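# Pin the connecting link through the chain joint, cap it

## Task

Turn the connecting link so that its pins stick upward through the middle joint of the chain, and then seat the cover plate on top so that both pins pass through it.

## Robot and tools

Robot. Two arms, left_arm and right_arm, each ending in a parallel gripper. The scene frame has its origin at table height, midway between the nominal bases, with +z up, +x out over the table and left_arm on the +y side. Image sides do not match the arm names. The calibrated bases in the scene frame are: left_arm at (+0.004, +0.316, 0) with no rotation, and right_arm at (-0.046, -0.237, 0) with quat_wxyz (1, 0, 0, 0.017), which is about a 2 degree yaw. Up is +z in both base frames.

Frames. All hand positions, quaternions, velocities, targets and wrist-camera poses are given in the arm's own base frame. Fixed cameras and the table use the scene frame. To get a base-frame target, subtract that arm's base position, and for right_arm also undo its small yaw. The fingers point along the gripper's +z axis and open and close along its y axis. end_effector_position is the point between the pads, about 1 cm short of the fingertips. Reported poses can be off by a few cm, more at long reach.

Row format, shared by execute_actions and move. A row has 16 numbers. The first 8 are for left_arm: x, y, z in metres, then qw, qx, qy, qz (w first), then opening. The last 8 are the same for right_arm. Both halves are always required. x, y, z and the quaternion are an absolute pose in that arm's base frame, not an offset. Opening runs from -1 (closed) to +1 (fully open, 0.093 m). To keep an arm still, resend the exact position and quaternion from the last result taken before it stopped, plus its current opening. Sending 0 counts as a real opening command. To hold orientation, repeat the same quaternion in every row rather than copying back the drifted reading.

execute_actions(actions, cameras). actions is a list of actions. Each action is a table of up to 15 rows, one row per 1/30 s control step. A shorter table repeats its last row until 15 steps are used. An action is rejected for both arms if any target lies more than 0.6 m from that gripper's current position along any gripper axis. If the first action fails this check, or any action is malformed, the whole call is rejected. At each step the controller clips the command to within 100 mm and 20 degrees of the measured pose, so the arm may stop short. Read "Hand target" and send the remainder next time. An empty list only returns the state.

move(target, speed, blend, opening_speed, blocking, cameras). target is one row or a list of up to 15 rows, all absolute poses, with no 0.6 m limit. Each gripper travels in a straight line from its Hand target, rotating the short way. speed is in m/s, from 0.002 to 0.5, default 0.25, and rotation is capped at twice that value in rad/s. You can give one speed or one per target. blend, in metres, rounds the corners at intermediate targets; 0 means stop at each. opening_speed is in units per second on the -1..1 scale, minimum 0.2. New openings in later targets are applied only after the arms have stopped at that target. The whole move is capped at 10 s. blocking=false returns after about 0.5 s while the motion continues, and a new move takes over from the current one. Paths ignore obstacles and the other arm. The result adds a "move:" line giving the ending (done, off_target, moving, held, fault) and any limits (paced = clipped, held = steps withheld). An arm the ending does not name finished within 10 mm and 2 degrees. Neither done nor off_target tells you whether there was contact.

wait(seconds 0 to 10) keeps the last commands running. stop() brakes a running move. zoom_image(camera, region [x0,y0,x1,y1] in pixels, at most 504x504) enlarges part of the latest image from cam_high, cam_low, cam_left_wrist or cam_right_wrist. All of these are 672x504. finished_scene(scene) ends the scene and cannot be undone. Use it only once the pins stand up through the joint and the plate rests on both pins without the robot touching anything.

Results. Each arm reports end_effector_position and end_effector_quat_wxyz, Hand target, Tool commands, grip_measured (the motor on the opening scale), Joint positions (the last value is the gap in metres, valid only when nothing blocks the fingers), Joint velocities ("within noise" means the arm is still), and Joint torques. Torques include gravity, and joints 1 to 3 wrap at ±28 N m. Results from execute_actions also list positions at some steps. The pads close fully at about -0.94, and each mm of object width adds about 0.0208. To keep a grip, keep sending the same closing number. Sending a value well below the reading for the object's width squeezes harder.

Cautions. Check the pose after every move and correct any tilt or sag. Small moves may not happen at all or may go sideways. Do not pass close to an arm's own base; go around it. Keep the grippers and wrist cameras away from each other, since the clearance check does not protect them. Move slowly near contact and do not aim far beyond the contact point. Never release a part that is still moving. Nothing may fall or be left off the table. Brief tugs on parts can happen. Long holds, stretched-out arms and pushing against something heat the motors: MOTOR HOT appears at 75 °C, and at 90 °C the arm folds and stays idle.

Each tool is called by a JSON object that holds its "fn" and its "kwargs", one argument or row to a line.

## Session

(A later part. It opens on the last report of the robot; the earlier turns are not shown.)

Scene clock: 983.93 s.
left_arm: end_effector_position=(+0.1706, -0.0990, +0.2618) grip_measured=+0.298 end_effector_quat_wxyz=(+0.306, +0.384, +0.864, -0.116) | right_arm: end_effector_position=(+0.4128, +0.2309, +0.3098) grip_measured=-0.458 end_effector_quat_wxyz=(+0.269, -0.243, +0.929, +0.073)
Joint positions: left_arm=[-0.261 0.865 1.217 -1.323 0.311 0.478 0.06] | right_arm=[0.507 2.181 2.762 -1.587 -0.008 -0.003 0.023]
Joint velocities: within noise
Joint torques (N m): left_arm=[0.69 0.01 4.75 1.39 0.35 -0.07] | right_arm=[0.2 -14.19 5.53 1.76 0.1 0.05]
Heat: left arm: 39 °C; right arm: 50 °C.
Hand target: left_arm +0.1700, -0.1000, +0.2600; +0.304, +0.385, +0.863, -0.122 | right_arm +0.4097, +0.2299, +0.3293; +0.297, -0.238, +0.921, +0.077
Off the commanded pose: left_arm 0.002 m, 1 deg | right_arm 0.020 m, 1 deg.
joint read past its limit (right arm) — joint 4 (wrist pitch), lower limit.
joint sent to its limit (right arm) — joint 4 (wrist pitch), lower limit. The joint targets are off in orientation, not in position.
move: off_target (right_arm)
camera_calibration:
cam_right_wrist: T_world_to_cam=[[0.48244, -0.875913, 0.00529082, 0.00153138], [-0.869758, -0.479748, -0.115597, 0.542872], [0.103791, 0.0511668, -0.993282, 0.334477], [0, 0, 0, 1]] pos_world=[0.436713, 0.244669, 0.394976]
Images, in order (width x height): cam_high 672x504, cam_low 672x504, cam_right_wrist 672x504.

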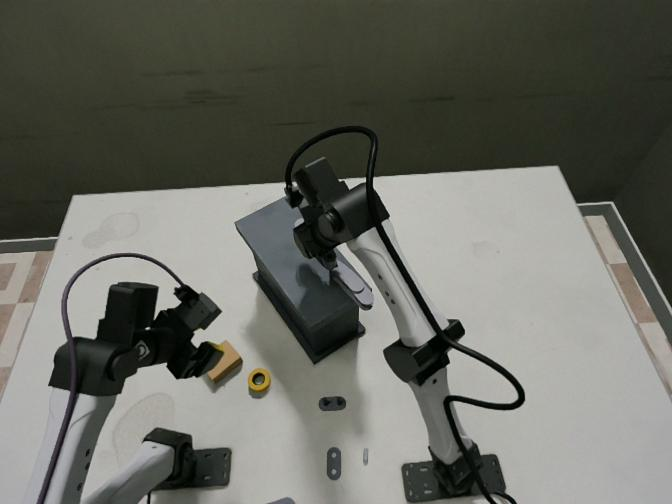

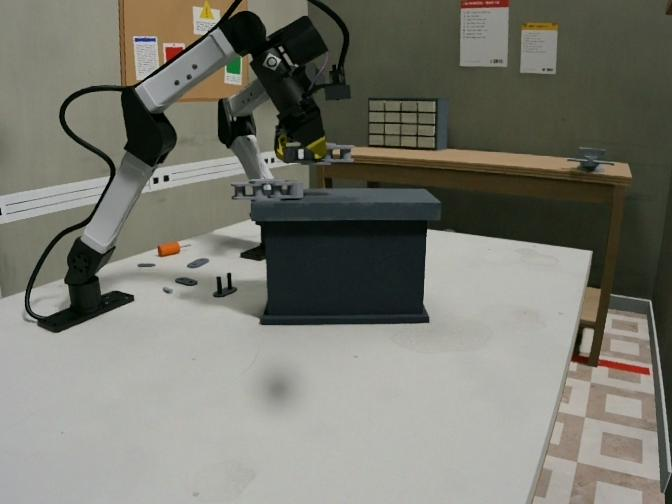

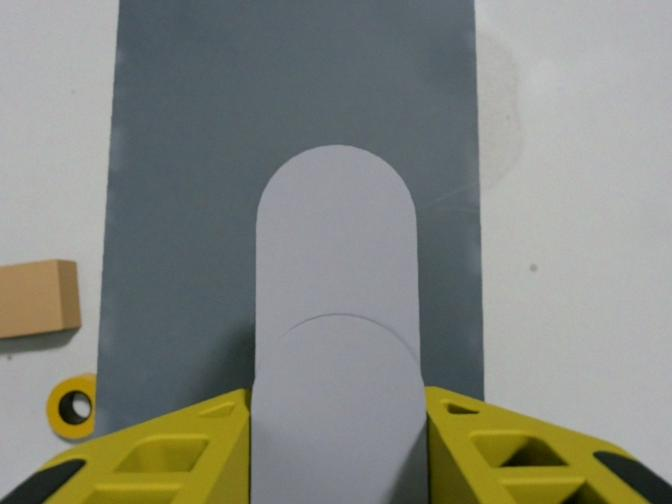

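{"fn": "move", "kwargs": {
  "target": [
    [0.20,0.0,0.26,0.36,0.20,0.90,-0.05,0.3,0.33,0.27,0.33,0.2588,-0.45,0.838,0.139,-0.6],
    [0.20,0.0,0.26,0.36,0.20,0.90,-0.05,0.3,0.19,0.32,0.20,0.1982,-0.6678,0.6915,0.1915,-0.6],
    [0.20,0.0,0.26,0.36,0.20,0.90,-0.05,0.3,0.172,0.331,0.06,0.1982,-0.6678,0.6915,0.1915,-0.6]
  ],
  "speed": 0.15,
  "blend": [0.03,0.02,0]
}}

Scene clock: 997.73 s.
left_arm: end_effector_position=(+0.1954, -0.0006, +0.2601) grip_measured=+0.298 end_effector_quat_wxyz=(+0.356, +0.199, +0.912, -0.048) | right_arm: end_effector_position=(+0.1682, +0.3203, +0.0540) grip_measured=-0.458 end_effector_quat_wxyz=(-0.177, +0.669, -0.698, -0.184)
Joint positions: left_arm=[0.402 0.84 1.172 -1.317 0.475 0.685 0.06] | right_arm=[0.954 1.618 0.929 -0.448 -0.289 -0.511 0.023]
Joint velocities: within noise
Joint torques (N m): left_arm=[0.69 0.81 4.63 1.57 0.45 -0.08] | right_arm=[0.4 -6.76 7.15 1.74 -0.26 0.08]
Heat: left arm: 39 °C; right arm: 51 °C.
Hand target: left_arm +0.1999, +0.0001, +0.2600; +0.363, +0.202, +0.908, -0.050 | right_arm +0.1717, +0.3307, +0.0605; -0.198, +0.668, -0.691, -0.192
Off the commanded pose: left_arm 0.005 m, 1 deg | right_arm 0.013 m, 3 deg.
move: off_target (right_arm)
camera_calibration:
cam_left_wrist: T_world_to_cam=[[-0.391971, -0.91917, -0.0385351, 0.0873492], [-0.868743, 0.3836, -0.313267, 0.291327], [0.302727, -0.0893143, -0.948883, 0.269021], [0, 0, 0, 1]] pos_world=[0.205887, -0.00743697, 0.349899]
cam_right_wrist: T_world_to_cam=[[0.998887, -0.0461656, -0.00963004, -0.152703], [-0.0467002, -0.996745, -0.0657192, 0.367935], [-0.00656472, 0.0660958, -0.997792, 0.115175], [0, 0, 0, 1]] pos_world=[0.170472, 0.352075, 0.13763]

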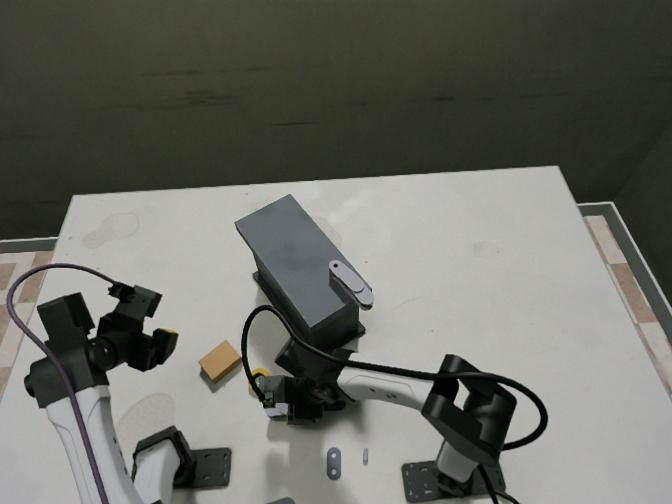

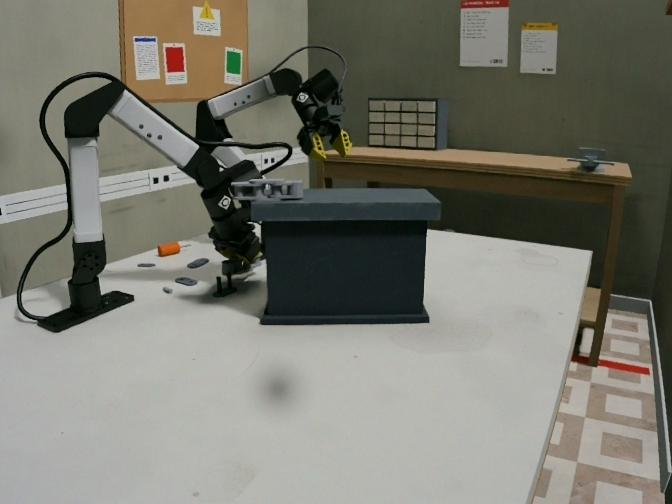

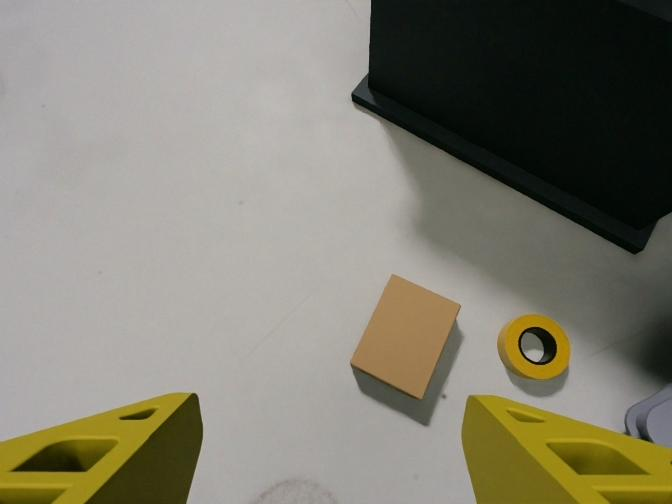

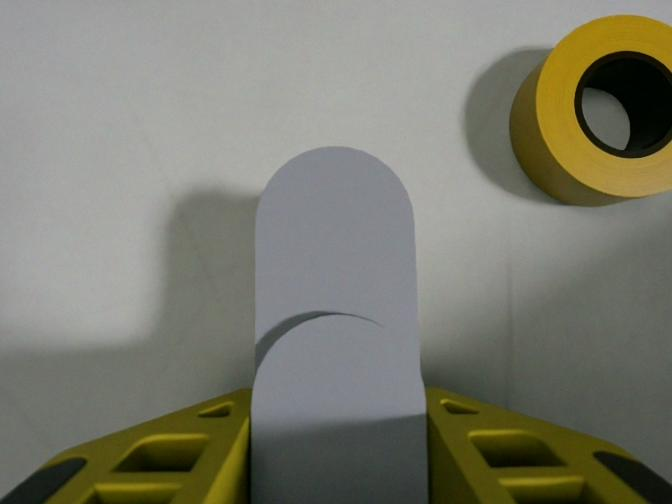

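{"fn": "zoom_image", "kwargs": {
  "camera": "cam_low",
  "region": [150, 210, 290, 320]
}}

{"fn": "zoom_image", "kwargs": {
  "camera": "cam_high",
  "region": [220, 330, 400, 480]
}}

Scaled by 3.600 from the camera's 672x504 image, which has a finer 960x720 frame.

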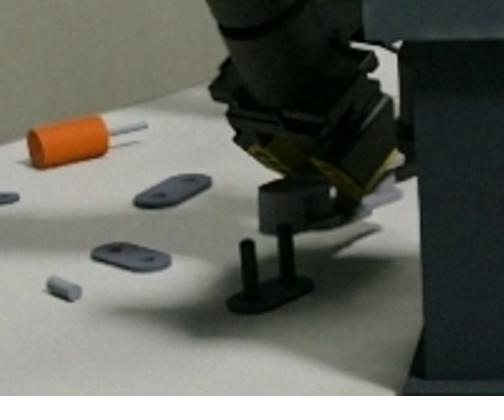

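Scaled by 2.800 from the camera's 672x504 image, which has a finer 960x720 frame.

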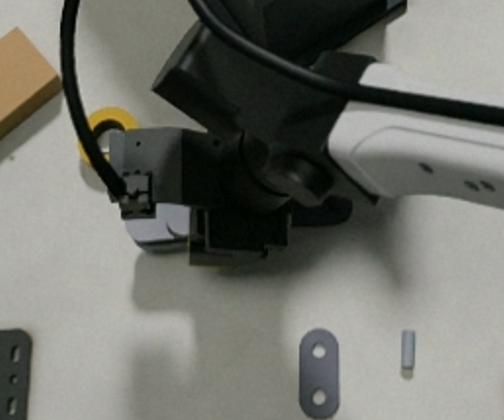

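{"fn": "move", "kwargs": {
  "target": [
    [0.20,0.0,0.26,0.36,0.20,0.90,-0.05,0.3,0.175,0.353,0.062,0.1982,-0.6678,0.6915,0.1915,-0.6],
    [0.20,0.0,0.26,0.36,0.20,0.90,-0.05,0.3,0.175,0.353,0.032,0.1982,-0.6678,0.6915,0.1915,-0.6]
  ],
  "speed": 0.06,
  "cameras": ["cam_low","cam_right_wrist"]
}}

{"fn": "zoom_image", "kwargs": {
  "camera": "cam_low",
  "region": [150, 210, 290, 320]
}}

Scene clock: 1014.83 s.
left_arm: end_effector_position=(+0.1954, -0.0006, +0.2601) grip_measured=+0.298 end_effector_quat_wxyz=(+0.356, +0.199, +0.912, -0.048) | right_arm: end_effector_position=(+0.1733, +0.3454, +0.0304) grip_measured=-0.458 end_effector_quat_wxyz=(-0.184, +0.669, -0.695, -0.186)
Joint positions: left_arm=[0.402 0.84 1.172 -1.317 0.475 0.685 0.06] | right_arm=[0.987 1.739 0.95 -0.324 -0.276 -0.481 0.023]
Joint velocities: within noise
Joint torques (N m): left_arm=[0.69 0.83 4.64 1.57 0.45 -0.08] | right_arm=[0.17 -7.16 6.42 1.73 -0.22 0.06]
Heat: left arm: 40 °C; right arm: 49 °C.
Hand target: left_arm +0.1999, +0.0001, +0.2600; +0.363, +0.202, +0.908, -0.050 | right_arm +0.1749, +0.3527, +0.0322; -0.198, +0.668, -0.692, -0.191
Off the commanded pose: left_arm 0.005 m, 1 deg | right_arm 0.008 m, 2 deg.
move: done
camera_calibration:
cam_right_wrist: T_world_to_cam=[[0.998994, -0.044827, -0.00136912, -0.157523], [-0.0447938, -0.995826, -0.0795291, 0.391383], [0.00220164, 0.0795105, -0.996832, 0.0838747], [0, 0, 0, 1]] pos_world=[0.174712, 0.376019, 0.11452]
Images, in order (width x height): cam_low 672x504, cam_right_wrist 672x504.

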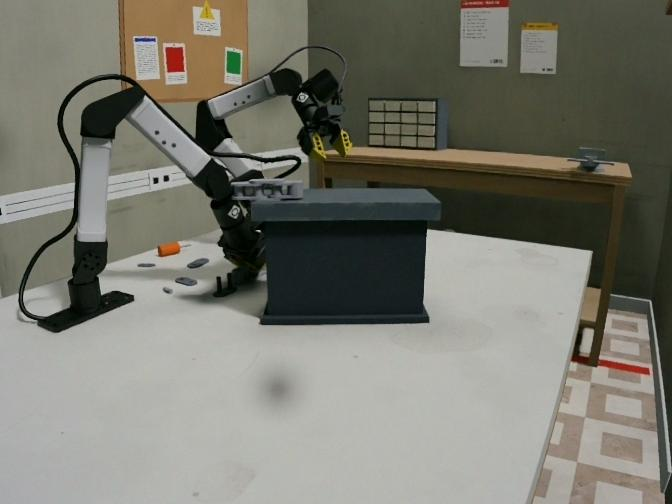

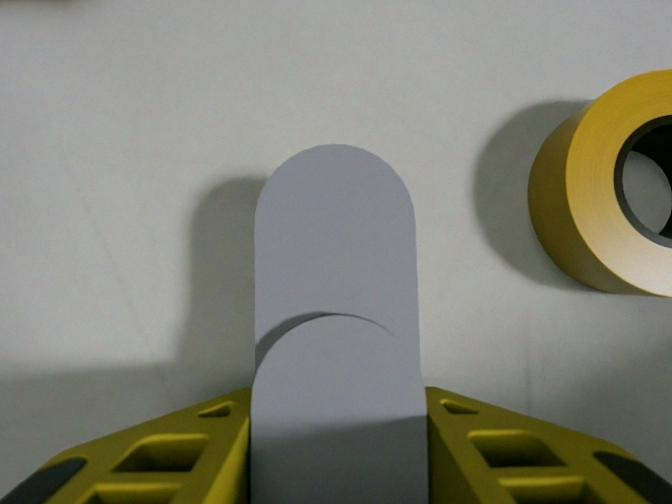

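Scaled by 3.600 from the camera's 672x504 image, which has a finer 960x720 frame.

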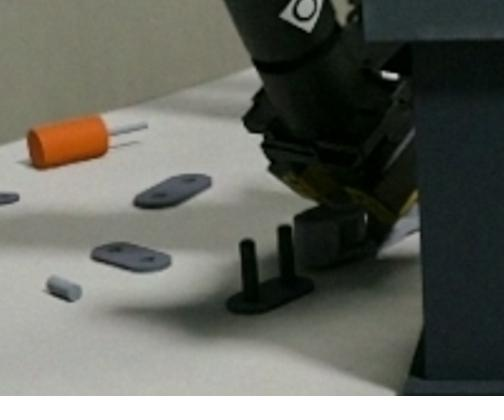

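{"fn": "move", "kwargs": {
  "target": [
    [0.20,0.0,0.26,0.36,0.20,0.90,-0.05,0.3,0.175,0.353,0.02,0.1982,-0.6678,0.6915,0.1915,-0.6]
  ],
  "speed": 0.03,
  "cameras": ["cam_low","cam_right_wrist"]
}}

{"fn": "zoom_image", "kwargs": {
  "camera": "cam_low",
  "region": [150, 210, 290, 320]
}}

Scene clock: 1020.90 s.
left_arm: end_effector_position=(+0.1954, -0.0006, +0.2601) grip_measured=+0.298 end_effector_quat_wxyz=(+0.356, +0.199, +0.912, -0.048) | right_arm: end_effector_position=(+0.1772, +0.3519, +0.0294) grip_measured=-0.458 end_effector_quat_wxyz=(-0.202, +0.667, -0.691, -0.191)
Joint positions: left_arm=[0.402 0.84 1.172 -1.317 0.475 0.685 0.06] | right_arm=[0.987 1.749 0.937 -0.262 -0.278 -0.477 0.023]
Joint velocities: left_arm=[within noise] | right_arm=[-0.002 -0.007 -0.002 0.007 0.066 -0.154 0.001]
Joint torques (N m): left_arm=[0.68 0.8 4.63 1.56 0.45 -0.08] | right_arm=[0.38 -5.7 5.3 1.75 -0.25 0.05]
Heat: left arm: 40 °C; right arm: 48 °C.
Hand target: left_arm +0.1999, +0.0001, +0.2600; +0.363, +0.202, +0.908, -0.050 | right_arm +0.1749, +0.3526, +0.0202; -0.198, +0.668, -0.692, -0.191
Off the commanded pose: left_arm 0.005 m, 1 deg | right_arm 0.010 m, 0 deg.
move: done
camera_calibration:
cam_right_wrist: T_world_to_cam=[[0.998763, -0.0474334, 0.0149304, -0.160655], [-0.0454436, -0.992523, -0.113284, 0.397855], [0.0201922, 0.112466, -0.99345, 0.0673857], [0, 0, 0, 1]] pos_world=[0.177175, 0.379682, 0.114414]
Images, in order (width x height): cam_low 672x504, cam_right_wrist 672x504.

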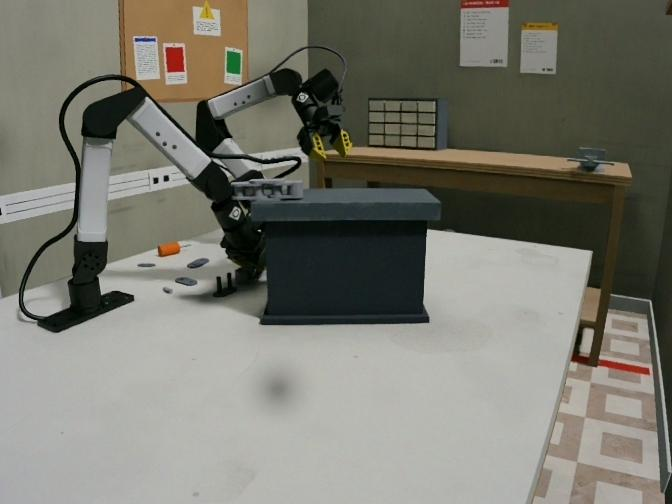

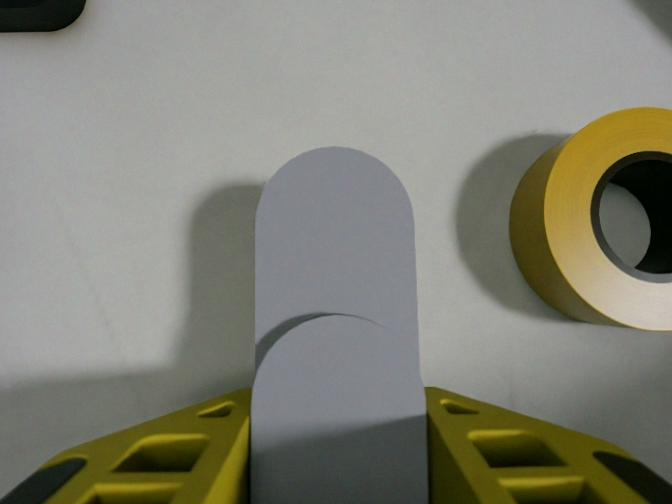

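Scaled by 3.600 from the camera's 672x504 image, which has a finer 960x720 frame.

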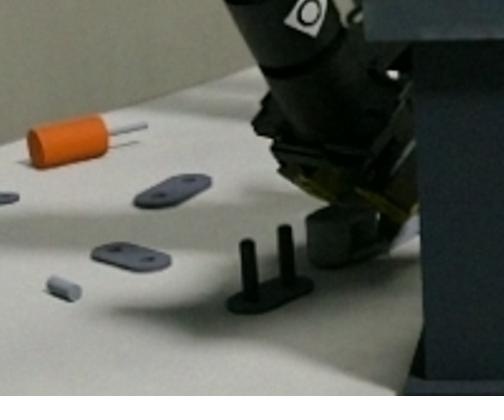

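{"fn": "move", "kwargs": {
  "target": [
    [0.20,0.0,0.26,0.36,0.20,0.90,-0.05,0.3,0.175,0.350,0.010,0.21,-0.6678,0.6885,0.1915,-0.6]
  ],
  "speed": 0.03,
  "cameras": ["cam_low","cam_right_wrist"]
}}

{"fn": "zoom_image", "kwargs": {
  "camera": "cam_low",
  "region": [150, 210, 290, 320]
}}

Scene clock: 1029.97 s.
left_arm: end_effector_position=(+0.1954, -0.0006, +0.2601) grip_measured=+0.298 end_effector_quat_wxyz=(+0.356, +0.199, +0.912, -0.048) | right_arm: end_effector_position=(+0.1788, +0.3589, +0.0286) grip_measured=-0.458 end_effector_quat_wxyz=(-0.230, +0.665, -0.680, -0.205)
Joint positions: left_arm=[0.402 0.84 1.172 -1.317 0.475 0.685 0.06] | right_arm=[0.987 1.749 0.893 -0.152 -0.293 -0.477 0.023]
Joint velocities: within noise
Joint torques (N m): left_arm=[0.68 0.81 4.64 1.57 0.45 -0.08] | right_arm=[-0.12 -5.19 4.31 1.51 0.01 0]
Heat: left arm: 40 °C; right arm: 46 °C.
Hand target: left_arm +0.1999, +0.0001, +0.2600; +0.363, +0.202, +0.908, -0.050 | right_arm +0.1748, +0.3495, +0.0107; -0.210, +0.668, -0.688, -0.191
Off the commanded pose: left_arm 0.005 m, 1 deg | right_arm 0.021 m, 3 deg.
move: off_target (right_arm)
camera_calibration:
cam_right_wrist: T_world_to_cam=[[0.998457, -0.041173, 0.0372517, -0.164775], [-0.0339992, -0.983791, -0.176069, 0.40147], [0.0438971, 0.174531, -0.983673, 0.0390091], [0, 0, 0, 1]] pos_world=[0.176458, 0.38137, 0.115197]
Images, in order (width x height): cam_low 672x504, cam_right_wrist 672x504.

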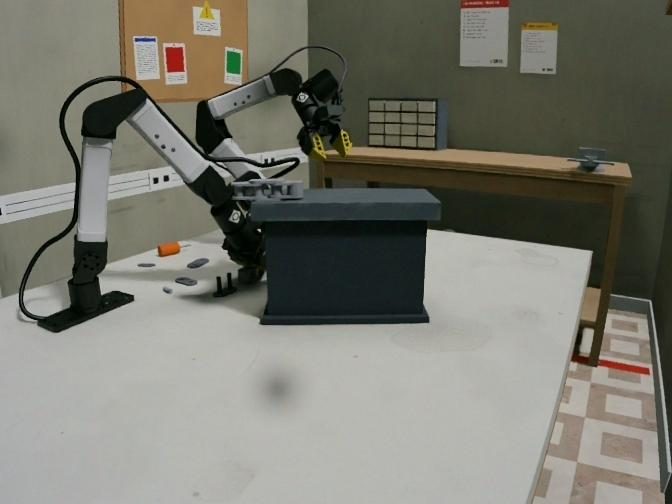

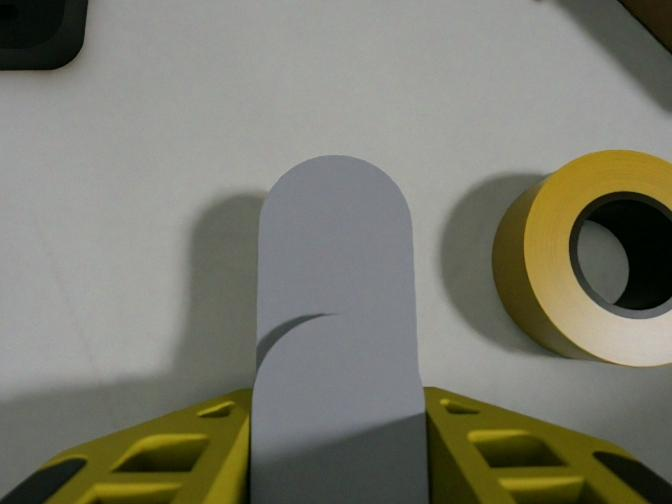

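Scaled by 3.600 from the camera's 672x504 image, which has a finer 960x720 frame.

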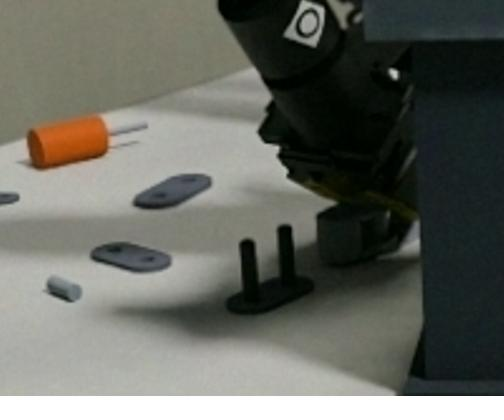

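{"fn": "move", "kwargs": {
  "target": [
    [0.20,0.0,0.26,0.36,0.20,0.90,-0.05,0.3,0.175,0.352,0.035,0.1372,-0.6819,0.7061,0.1326,-0.6],
    [0.20,0.0,0.26,0.36,0.20,0.90,-0.05,0.3,0.175,0.352,0.022,0.1372,-0.6819,0.7061,0.1326,-0.6]
  ],
  "speed": 0.06,
  "cameras": ["cam_low","cam_right_wrist"]
}}

{"fn": "zoom_image", "kwargs": {
  "camera": "cam_low",
  "region": [150, 210, 290, 320]
}}

Scene clock: 1041.73 s.
left_arm: end_effector_position=(+0.1954, -0.0006, +0.2602) grip_measured=+0.298 end_effector_quat_wxyz=(+0.356, +0.199, +0.912, -0.048) | right_arm: end_effector_position=(+0.1762, +0.3529, +0.0303) grip_measured=-0.458 end_effector_quat_wxyz=(-0.145, +0.681, -0.704, -0.141)
Joint positions: left_arm=[0.402 0.84 1.172 -1.317 0.475 0.685 0.06] | right_arm=[1.024 1.818 1.103 -0.496 -0.197 -0.477 0.023]
Joint velocities: within noise
Joint torques (N m): left_arm=[0.69 0.81 4.66 1.56 0.45 -0.08] | right_arm=[0.36 -6.54 6.41 1.17 -0.03 0.01]
Heat: left arm: 40 °C; right arm: 45 °C.
Hand target: left_arm +0.1999, +0.0000, +0.2600; +0.363, +0.202, +0.908, -0.050 | right_arm +0.1749, +0.3518, +0.0222; -0.137, +0.682, -0.706, -0.133
Off the commanded pose: left_arm 0.005 m, 1 deg | right_arm 0.008 m, 1 deg.
move: done
camera_calibration:
cam_right_wrist: T_world_to_cam=[[0.999072, -0.0417136, 0.0107202, -0.161567], [-0.0421274, -0.998237, 0.04182, 0.395739], [0.00895681, -0.0422328, -0.999068, 0.124925], [0, 0, 0, 1]] pos_world=[0.17697, 0.393577, 0.109991]
Images, in order (width x height): cam_low 672x504, cam_right_wrist 672x504.

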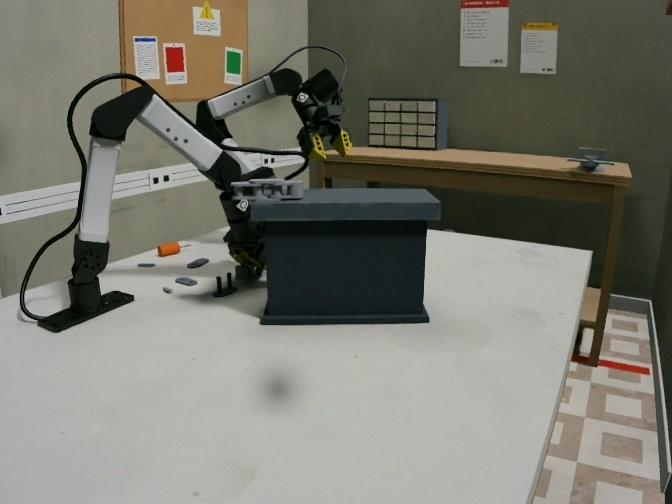

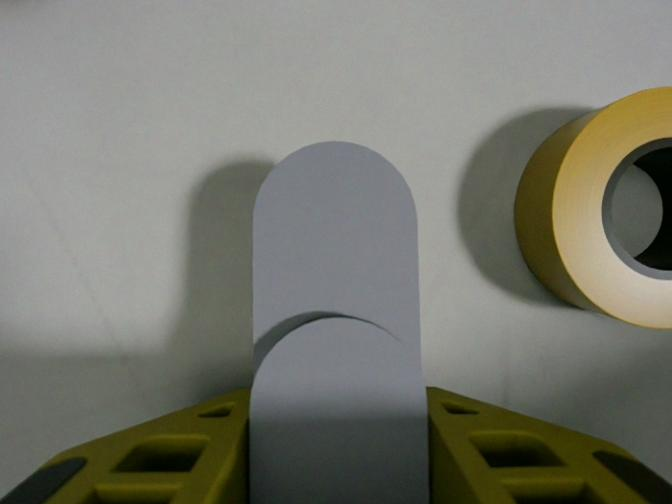

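Scaled by 3.600 from the camera's 672x504 image, which has a finer 960x720 frame.

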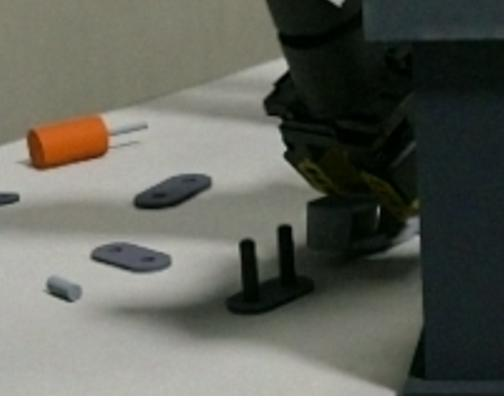

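Now lower.

{"fn": "move", "kwargs": {
  "target": [
    [0.20,0.0,0.26,0.36,0.20,0.90,-0.05,0.3,0.175,0.352,0.011,0.1372,-0.6819,0.7061,0.1326,-0.6]
  ],
  "speed": 0.03,
  "cameras": ["cam_low","cam_right_wrist"]
}}

{"fn": "zoom_image", "kwargs": {
  "camera": "cam_low",
  "region": [150, 210, 290, 320]
}}

Scene clock: 1047.33 s.
left_arm: end_effector_position=(+0.1954, -0.0006, +0.2602) grip_measured=+0.298 end_effector_quat_wxyz=(+0.356, +0.199, +0.912, -0.048) | right_arm: end_effector_position=(+0.1792, +0.3578, +0.0291) grip_measured=-0.458 end_effector_quat_wxyz=(-0.156, +0.680, -0.702, -0.144)
Joint positions: left_arm=[0.402 0.84 1.172 -1.317 0.475 0.685 0.06] | right_arm=[1.024 1.826 1.099 -0.462 -0.196 -0.477 0.023]
Joint velocities: within noise
Joint torques (N m): left_arm=[0.69 0.81 4.66 1.56 0.45 -0.08] | right_arm=[0.25 -5.63 4.67 1.31 -0.02 0.03]
Heat: left arm: 40 °C; right arm: 45 °C.
Hand target: left_arm +0.1999, +0.0000, +0.2600; +0.363, +0.202, +0.908, -0.050 | right_arm +0.1748, +0.3514, +0.0117; -0.137, +0.682, -0.706, -0.132
Off the commanded pose: left_arm 0.005 m, 1 deg | right_arm 0.019 m, 3 deg.
move: off_target (right_arm)
camera_calibration:
cam_right_wrist: T_world_to_cam=[[0.998866, -0.0421695, 0.0220951, -0.164487], [-0.0426545, -0.998849, 0.0219605, 0.401615], [0.0211436, -0.022878, -0.999515, 0.114835], [0, 0, 0, 1]] pos_world=[0.179003, 0.396843, 0.109594]
Images, in order (width x height): cam_low 672x504, cam_right_wrist 672x504.

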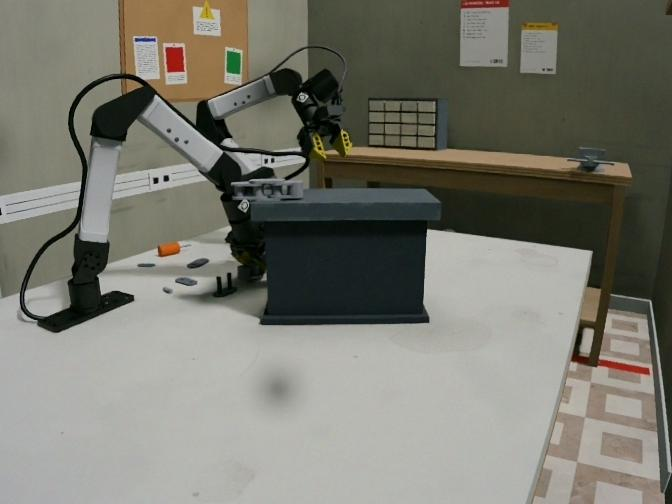

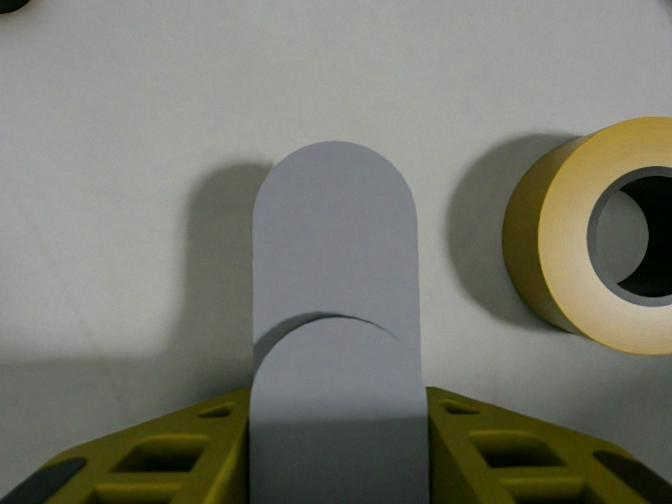

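Scaled by 3.600 from the camera's 672x504 image, which has a finer 960x720 frame.

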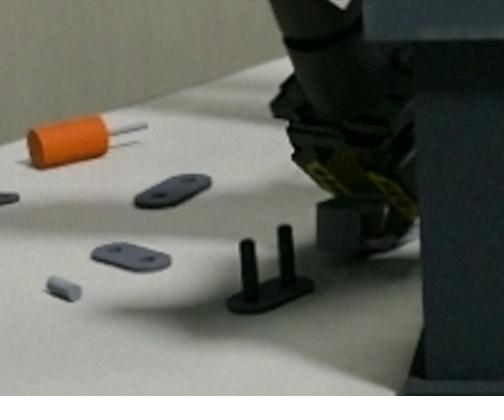

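{"fn": "move", "kwargs": {
  "target": [
    [0.20,0.0,0.26,0.36,0.20,0.90,-0.05,0.3,0.175,0.352,0.028,0.1982,-0.6678,0.6915,0.1915,-0.6],
    [0.20,0.0,0.26,0.36,0.20,0.90,-0.05,0.3,0.176,0.352,0.024,0.1982,-0.6678,0.6915,0.1915,-0.1],
    [0.20,0.0,0.26,0.36,0.20,0.90,-0.05,0.3,0.176,0.34,0.10,0.1982,-0.6678,0.6915,0.1915,0.3],
    [0.20,0.0,0.26,0.36,0.20,0.90,-0.05,0.3,0.20,0.20,0.20,0.2,-0.45,0.83,0.15,0.3]
  ],
  "speed": [0.04,0.04,0.12,0.2],
  "opening_speed": 1.0
}}

{"fn": "zoom_image", "kwargs": {
  "camera": "cam_low",
  "region": [150, 210, 290, 320]
}}

{"fn": "zoom_image", "kwargs": {
  "camera": "cam_high",
  "region": [220, 330, 400, 480]
}}

Scene clock: 1067.80 s.
left_arm: end_effector_position=(+0.1954, -0.0006, +0.2602) grip_measured=+0.298 end_effector_quat_wxyz=(+0.356, +0.199, +0.912, -0.048) | right_arm: end_effector_position=(+0.1995, +0.2042, +0.1951) grip_measured=+0.298 end_effector_quat_wxyz=(+0.204, -0.468, +0.846, +0.158)
Joint positions: left_arm=[0.402 0.84 1.172 -1.317 0.475 0.685 0.06] | right_arm=[0.652 1.216 1.16 -1.051 -0.247 -0.299 0.06]
Joint velocities: within noise
Joint torques (N m): left_arm=[0.69 0.83 4.63 1.57 0.45 -0.08] | right_arm=[-0.85 -4 8.73 1.11 -0.09 0.01]
Heat: left arm: 40 °C; right arm: 44 °C.
Hand target: left_arm +0.1999, +0.0001, +0.2600; +0.363, +0.202, +0.908, -0.050 | right_arm +0.1999, +0.2001, +0.1999; +0.205, -0.461, +0.850, +0.154
Off the commanded pose: left_arm 0.005 m, 1 deg | right_arm 0.006 m, 1 deg.
move: done
camera_calibration:
cam_left_wrist: T_world_to_cam=[[-0.39216, -0.919099, -0.0383149, 0.0872786], [-0.868623, 0.383692, -0.313487, 0.291398], [0.302826, -0.0896558, -0.948819, 0.269001], [0, 0, 0, 1]] pos_world=[0.205882, -0.00747184, 0.349926]
cam_right_wrist: T_world_to_cam=[[0.850554, -0.521724, -0.0660381, -0.0502521], [-0.525442, -0.848271, -0.0659245, 0.32814], [-0.0216238, 0.0907716, -0.995637, 0.261386], [0, 0, 0, 1]] pos_world=[0.220813, 0.228408, 0.27856]

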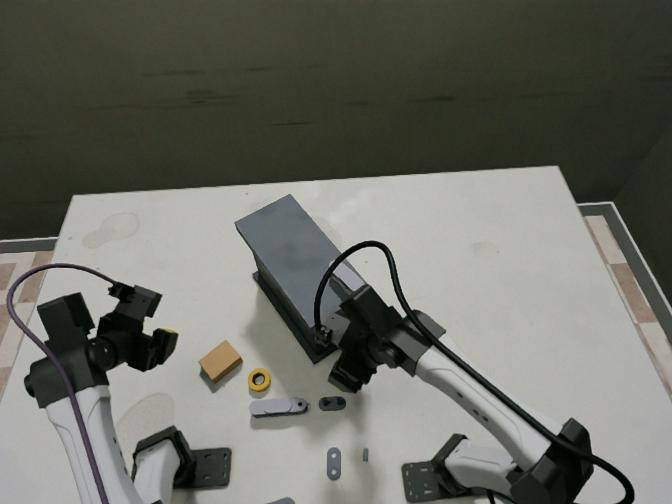

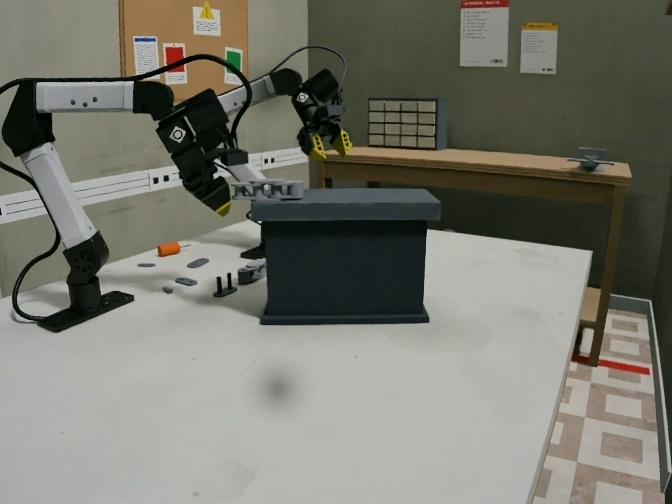

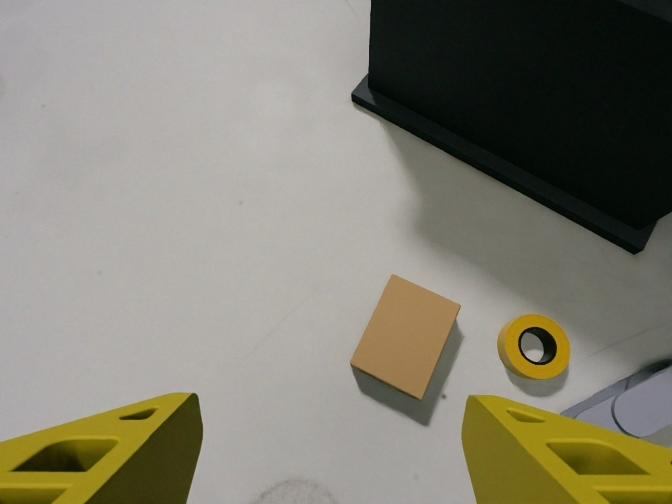

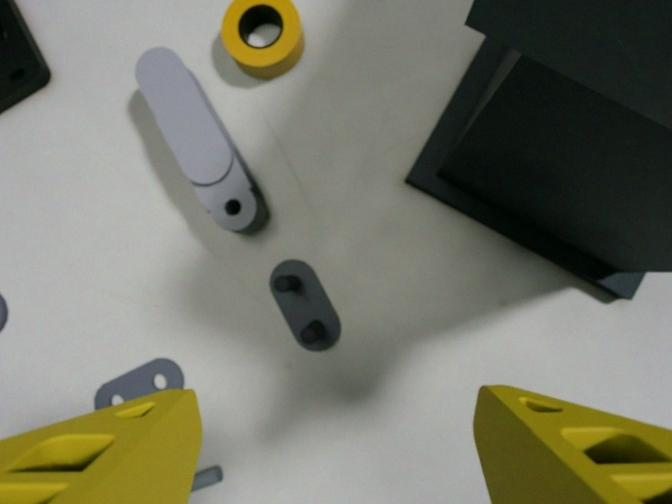

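Scaled by 3.600 from the camera's 672x504 image, which has a finer 960x720 frame.

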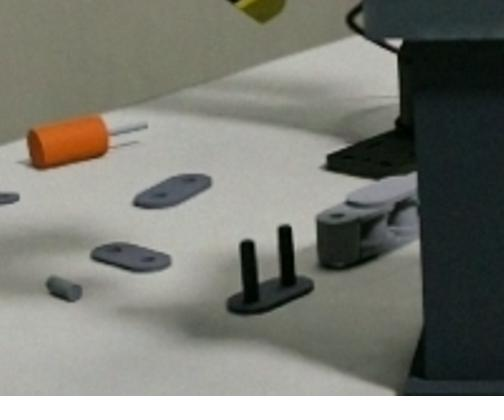

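Scaled by 2.800 from the camera's 672x504 image, which has a finer 960x720 frame.

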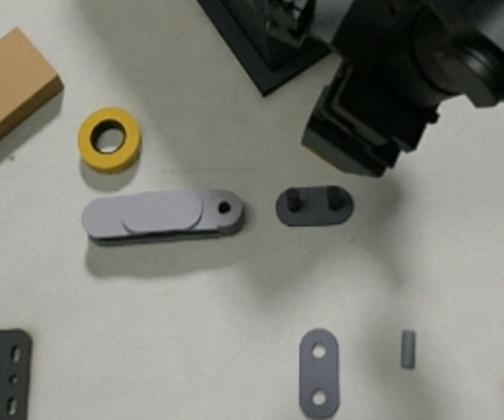

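{"fn": "move", "kwargs": {
  "target": [
    [0.17,-0.12,0.22,0.15,0.60,0.78,-0.05,0.3,0.30,0.15,0.33,0.28,-0.25,0.92,0.07,0.5],
    [0.115,-0.235,0.11,0,0.7071,0.7071,0,0.3,0.34,0.16,0.36,0.28,-0.25,0.92,0.07,0.5]
  ],
  "speed": 0.2,
  "blend": [0.03,0]
}}

Scene clock: 1083.87 s.
left_arm: end_effector_position=(+0.1102, -0.2277, +0.1069) grip_measured=+0.298 end_effector_quat_wxyz=(-0.015, +0.708, +0.706, -0.003) | right_arm: end_effector_position=(+0.3399, +0.1629, +0.3628) grip_measured=+0.498 end_effector_quat_wxyz=(+0.297, -0.250, +0.919, +0.075)
Joint positions: left_arm=[-1.11 1.529 1.177 -1.246 0.015 0.465 0.06] | right_arm=[0.424 1.747 2.339 -1.542 -0.052 -0.091 0.069]
Joint velocities: within noise
Joint torques (N m): left_arm=[-0.77 -5.38 7.01 0.49 -0.12 -0.27] | right_arm=[-0.96 -5.63 6.82 1.34 -0.1 -0.05]
Heat: left arm: 39 °C; right arm: 43 °C.
Hand target: left_arm +0.1149, -0.2349, +0.1101; +0.000, +0.707, +0.707, +0.000 | right_arm +0.3399, +0.1599, +0.3598; +0.287, -0.250, +0.922, +0.071
Off the commanded pose: left_arm 0.009 m, 2 deg | right_arm 0.004 m, 2 deg.
joint sent to its limit (right arm) — joint 4 (wrist pitch), lower limit. The joint targets still meet the commanded pose.
move: done
camera_calibration:
cam_left_wrist: T_world_to_cam=[[-0.999337, -0.0114678, 0.0345466, 0.105057], [0.00409123, 0.907676, 0.419652, 0.201212], [-0.0361696, 0.419515, -0.907027, 0.277792], [0, 0, 0, 1]] pos_world=[0.114212, -0.297968, 0.163897]
cam_right_wrist: T_world_to_cam=[[0.494154, -0.869136, 0.0203866, -0.033722], [-0.854649, -0.489947, -0.171836, 0.469967], [0.159337, 0.0674898, -0.984915, 0.373582], [0, 0, 0, 1]] pos_world=[0.358795, 0.175737, 0.449391]

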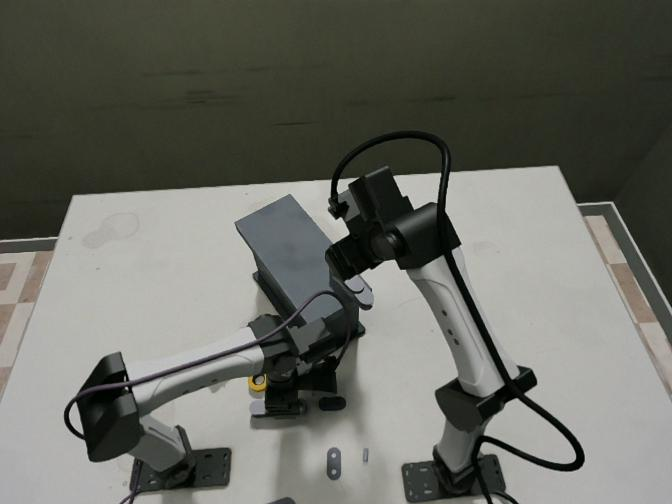

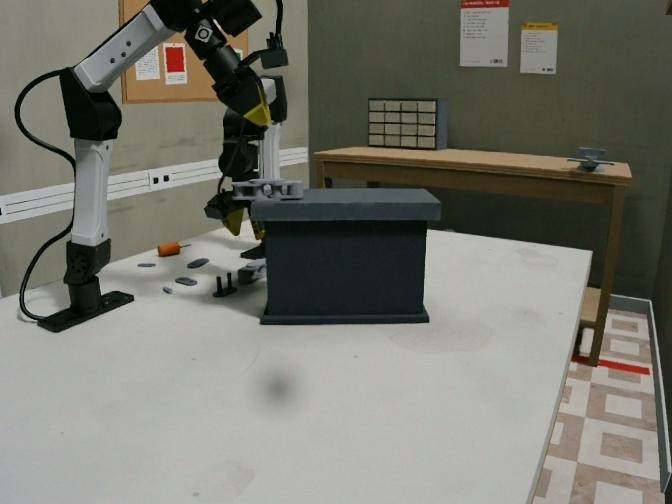

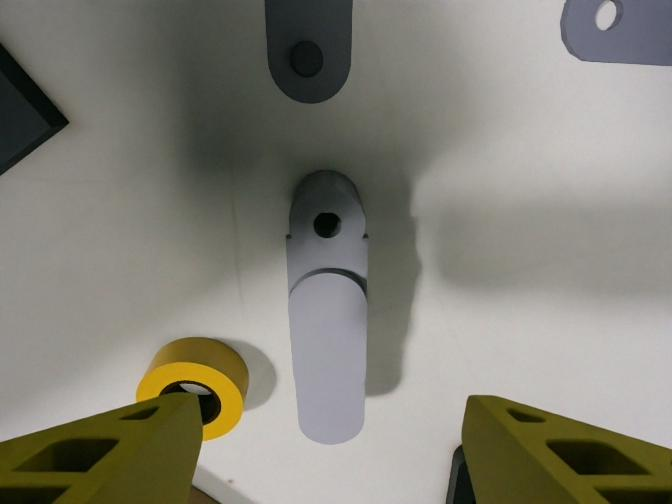

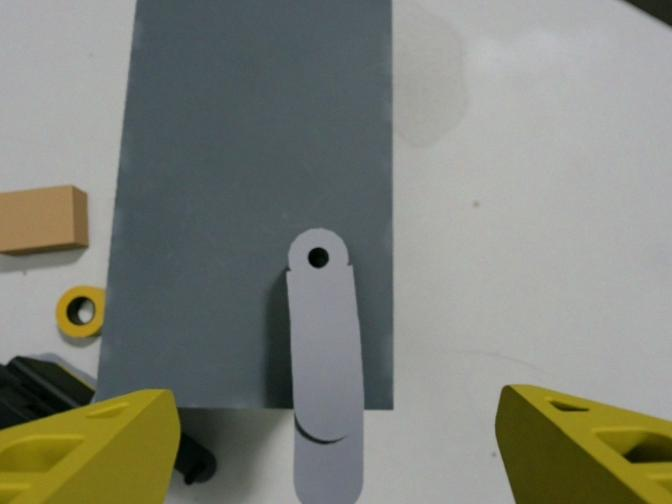

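{"fn": "move", "kwargs": {
  "target": [
    [0.1125,-0.230,0.06,0,0.7071,0.7071,0,0.0,0.34,0.16,0.36,0.28,-0.25,0.92,0.07,0.5],
    [0.1125,-0.229,0.020,0,0.7071,0.7071,0,0.0,0.34,0.16,0.36,0.28,-0.25,0.92,0.07,0.5]
  ],
  "speed": [0.12,0.06],
  "cameras": ["cam_low","cam_left_wrist"]
}}

{"fn": "zoom_image", "kwargs": {
  "camera": "cam_low",
  "region": [150, 210, 290, 320]
}}

Scene clock: 1107.33 s.
left_arm: end_effector_position=(+0.1112, -0.2296, +0.0244) grip_measured=+0.002 end_effector_quat_wxyz=(-0.001, +0.708, +0.706, -0.008) | right_arm: end_effector_position=(+0.3397, +0.1629, +0.3627) grip_measured=+0.498 end_effector_quat_wxyz=(+0.296, -0.250, +0.919, +0.075)
Joint positions: left_arm=[-1.11 1.6 0.906 -0.873 0.015 0.464 0.045] | right_arm=[0.424 1.747 2.339 -1.543 -0.052 -0.091 0.069]
Joint velocities: within noise
Joint torques (N m): left_arm=[-0.58 -5.09 4.46 0.54 -0.11 -0.25] | right_arm=[-0.75 -5.39 6.9 1.42 -0.07 -0.05]
Heat: left arm: 36 °C; right arm: 42 °C.
Hand target: left_arm +0.1124, -0.2290, +0.0201; +0.000, +0.707, +0.707, +0.000 | right_arm +0.3399, +0.1599, +0.3598; +0.287, -0.250, +0.922, +0.071
Off the commanded pose: left_arm 0.005 m, 1 deg | right_arm 0.004 m, 2 deg.
joint sent to its limit (right arm) — joint 4 (wrist pitch), lower limit. The joint targets still meet the commanded pose.
move: done
camera_calibration:
cam_left_wrist: T_world_to_cam=[[-0.999718, -0.0114653, 0.0207791, 0.109319], [-0.00233722, 0.918869, 0.394556, 0.241506], [-0.023617, 0.394396, -0.918637, 0.197003], [0, 0, 0, 1]] pos_world=[0.114505, -0.298356, 0.0834149]
Images, in order (width x height): cam_low 672x504, cam_left_wrist 672x504.

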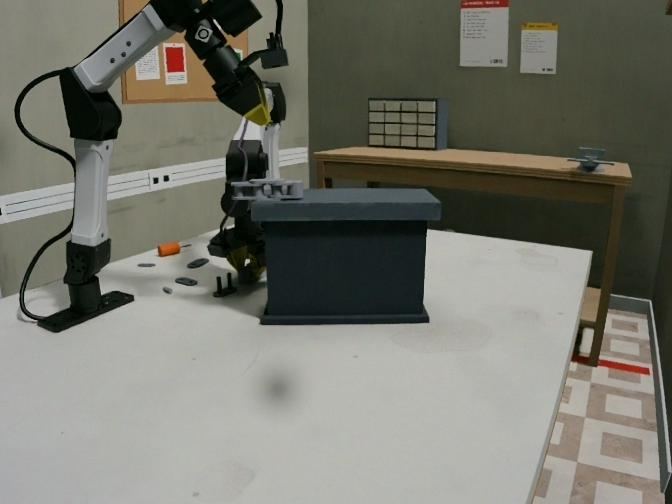

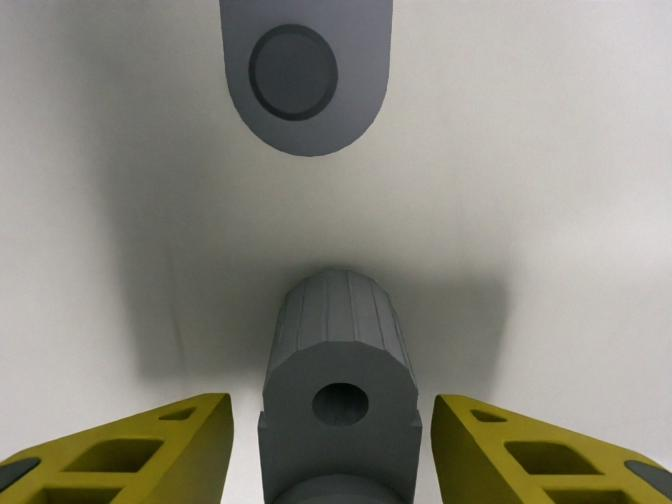

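Scaled by 3.600 from the camera's 672x504 image, which has a finer 960x720 frame.

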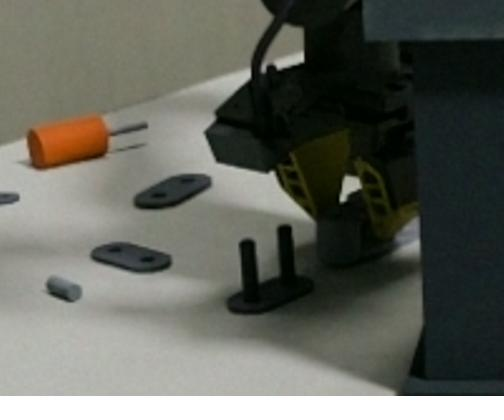

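{"fn": "move", "kwargs": {
  "target": [
    [0.1135,-0.229,0.012,0,0.7071,0.7071,0,0.0,0.34,0.16,0.36,0.28,-0.25,0.92,0.07,0.5],
    [0.1135,-0.229,0.012,0,0.7071,0.7071,0,-0.65,0.34,0.16,0.36,0.28,-0.25,0.92,0.07,0.5]
  ],
  "speed": [0.04,0.06],
  "opening_speed": 1.0,
  "cameras": ["cam_low","cam_left_wrist"]
}}

{"fn": "zoom_image", "kwargs": {
  "camera": "cam_low",
  "region": [150, 210, 290, 320]
}}

Scene clock: 1113.53 s.
left_arm: end_effector_position=(+0.1118, -0.2306, +0.0168) grip_measured=-0.463 end_effector_quat_wxyz=(+0.000, +0.708, +0.706, -0.008) | right_arm: end_effector_position=(+0.3397, +0.1629, +0.3627) grip_measured=+0.498 end_effector_quat_wxyz=(+0.296, -0.250, +0.919, +0.075)
Joint positions: left_arm=[-1.11 1.616 0.889 -0.838 0.015 0.464 0.023] | right_arm=[0.424 1.747 2.339 -1.543 -0.052 -0.091 0.069]
Joint velocities: within noise
Joint torques (N m): left_arm=[-0.25 -5.08 4.34 0.52 -0.11 -0.21] | right_arm=[-0.98 -5.45 6.79 1.39 -0.09 -0.09]
Heat: left arm: 36 °C; right arm: 42 °C.
Hand target: left_arm +0.1134, -0.2289, +0.0121; +0.000, +0.707, +0.707, +0.000 | right_arm +0.3399, +0.1599, +0.3598; +0.287, -0.250, +0.922, +0.071
Off the commanded pose: left_arm 0.005 m, 1 deg | right_arm 0.004 m, 2 deg.
joint sent to its limit (right arm) — joint 4 (wrist pitch), lower limit. The joint targets still meet the commanded pose.
move: done
camera_calibration:
cam_left_wrist: T_world_to_cam=[[-0.999746, -0.0114292, 0.0194413, 0.110041], [-0.00287417, 0.919609, 0.392824, 0.245643], [-0.0223681, 0.392668, -0.919408, 0.189864], [0, 0, 0, 1]] pos_world=[0.114966, -0.299191, 0.0759285]
Images, in order (width x height): cam_low 672x504, cam_left_wrist 672x504.

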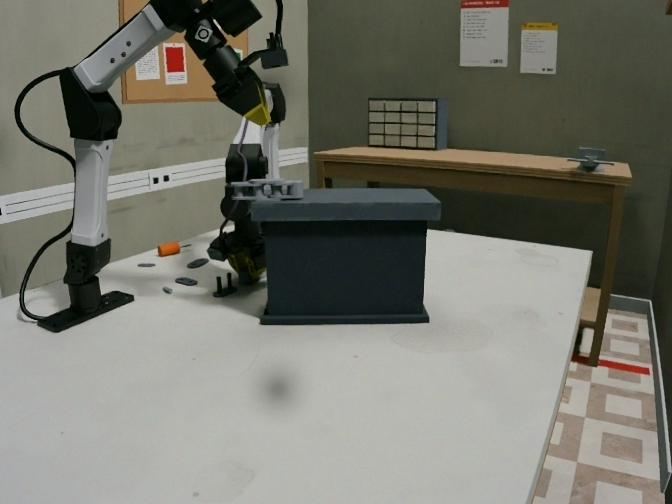

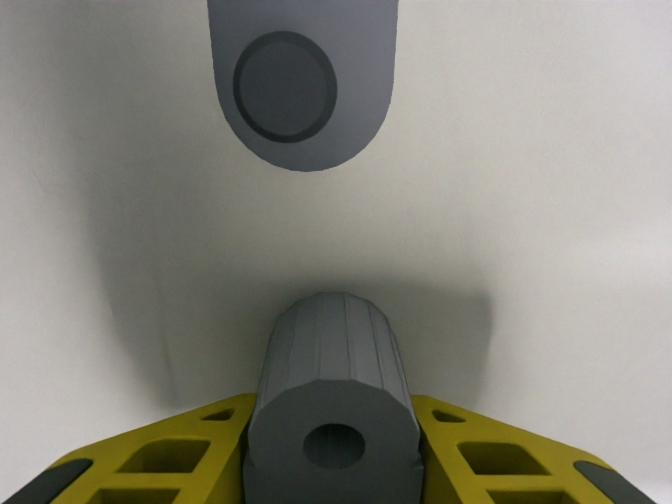

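Scaled by 3.600 from the camera's 672x504 image, which has a finer 960x720 frame.

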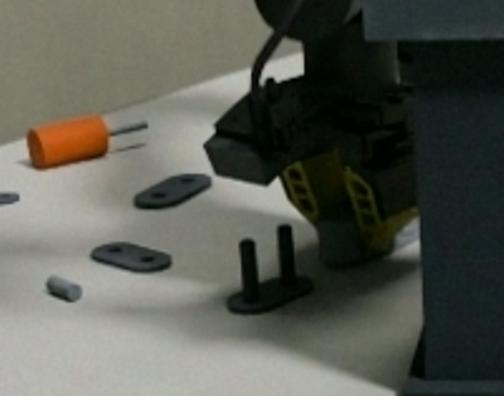

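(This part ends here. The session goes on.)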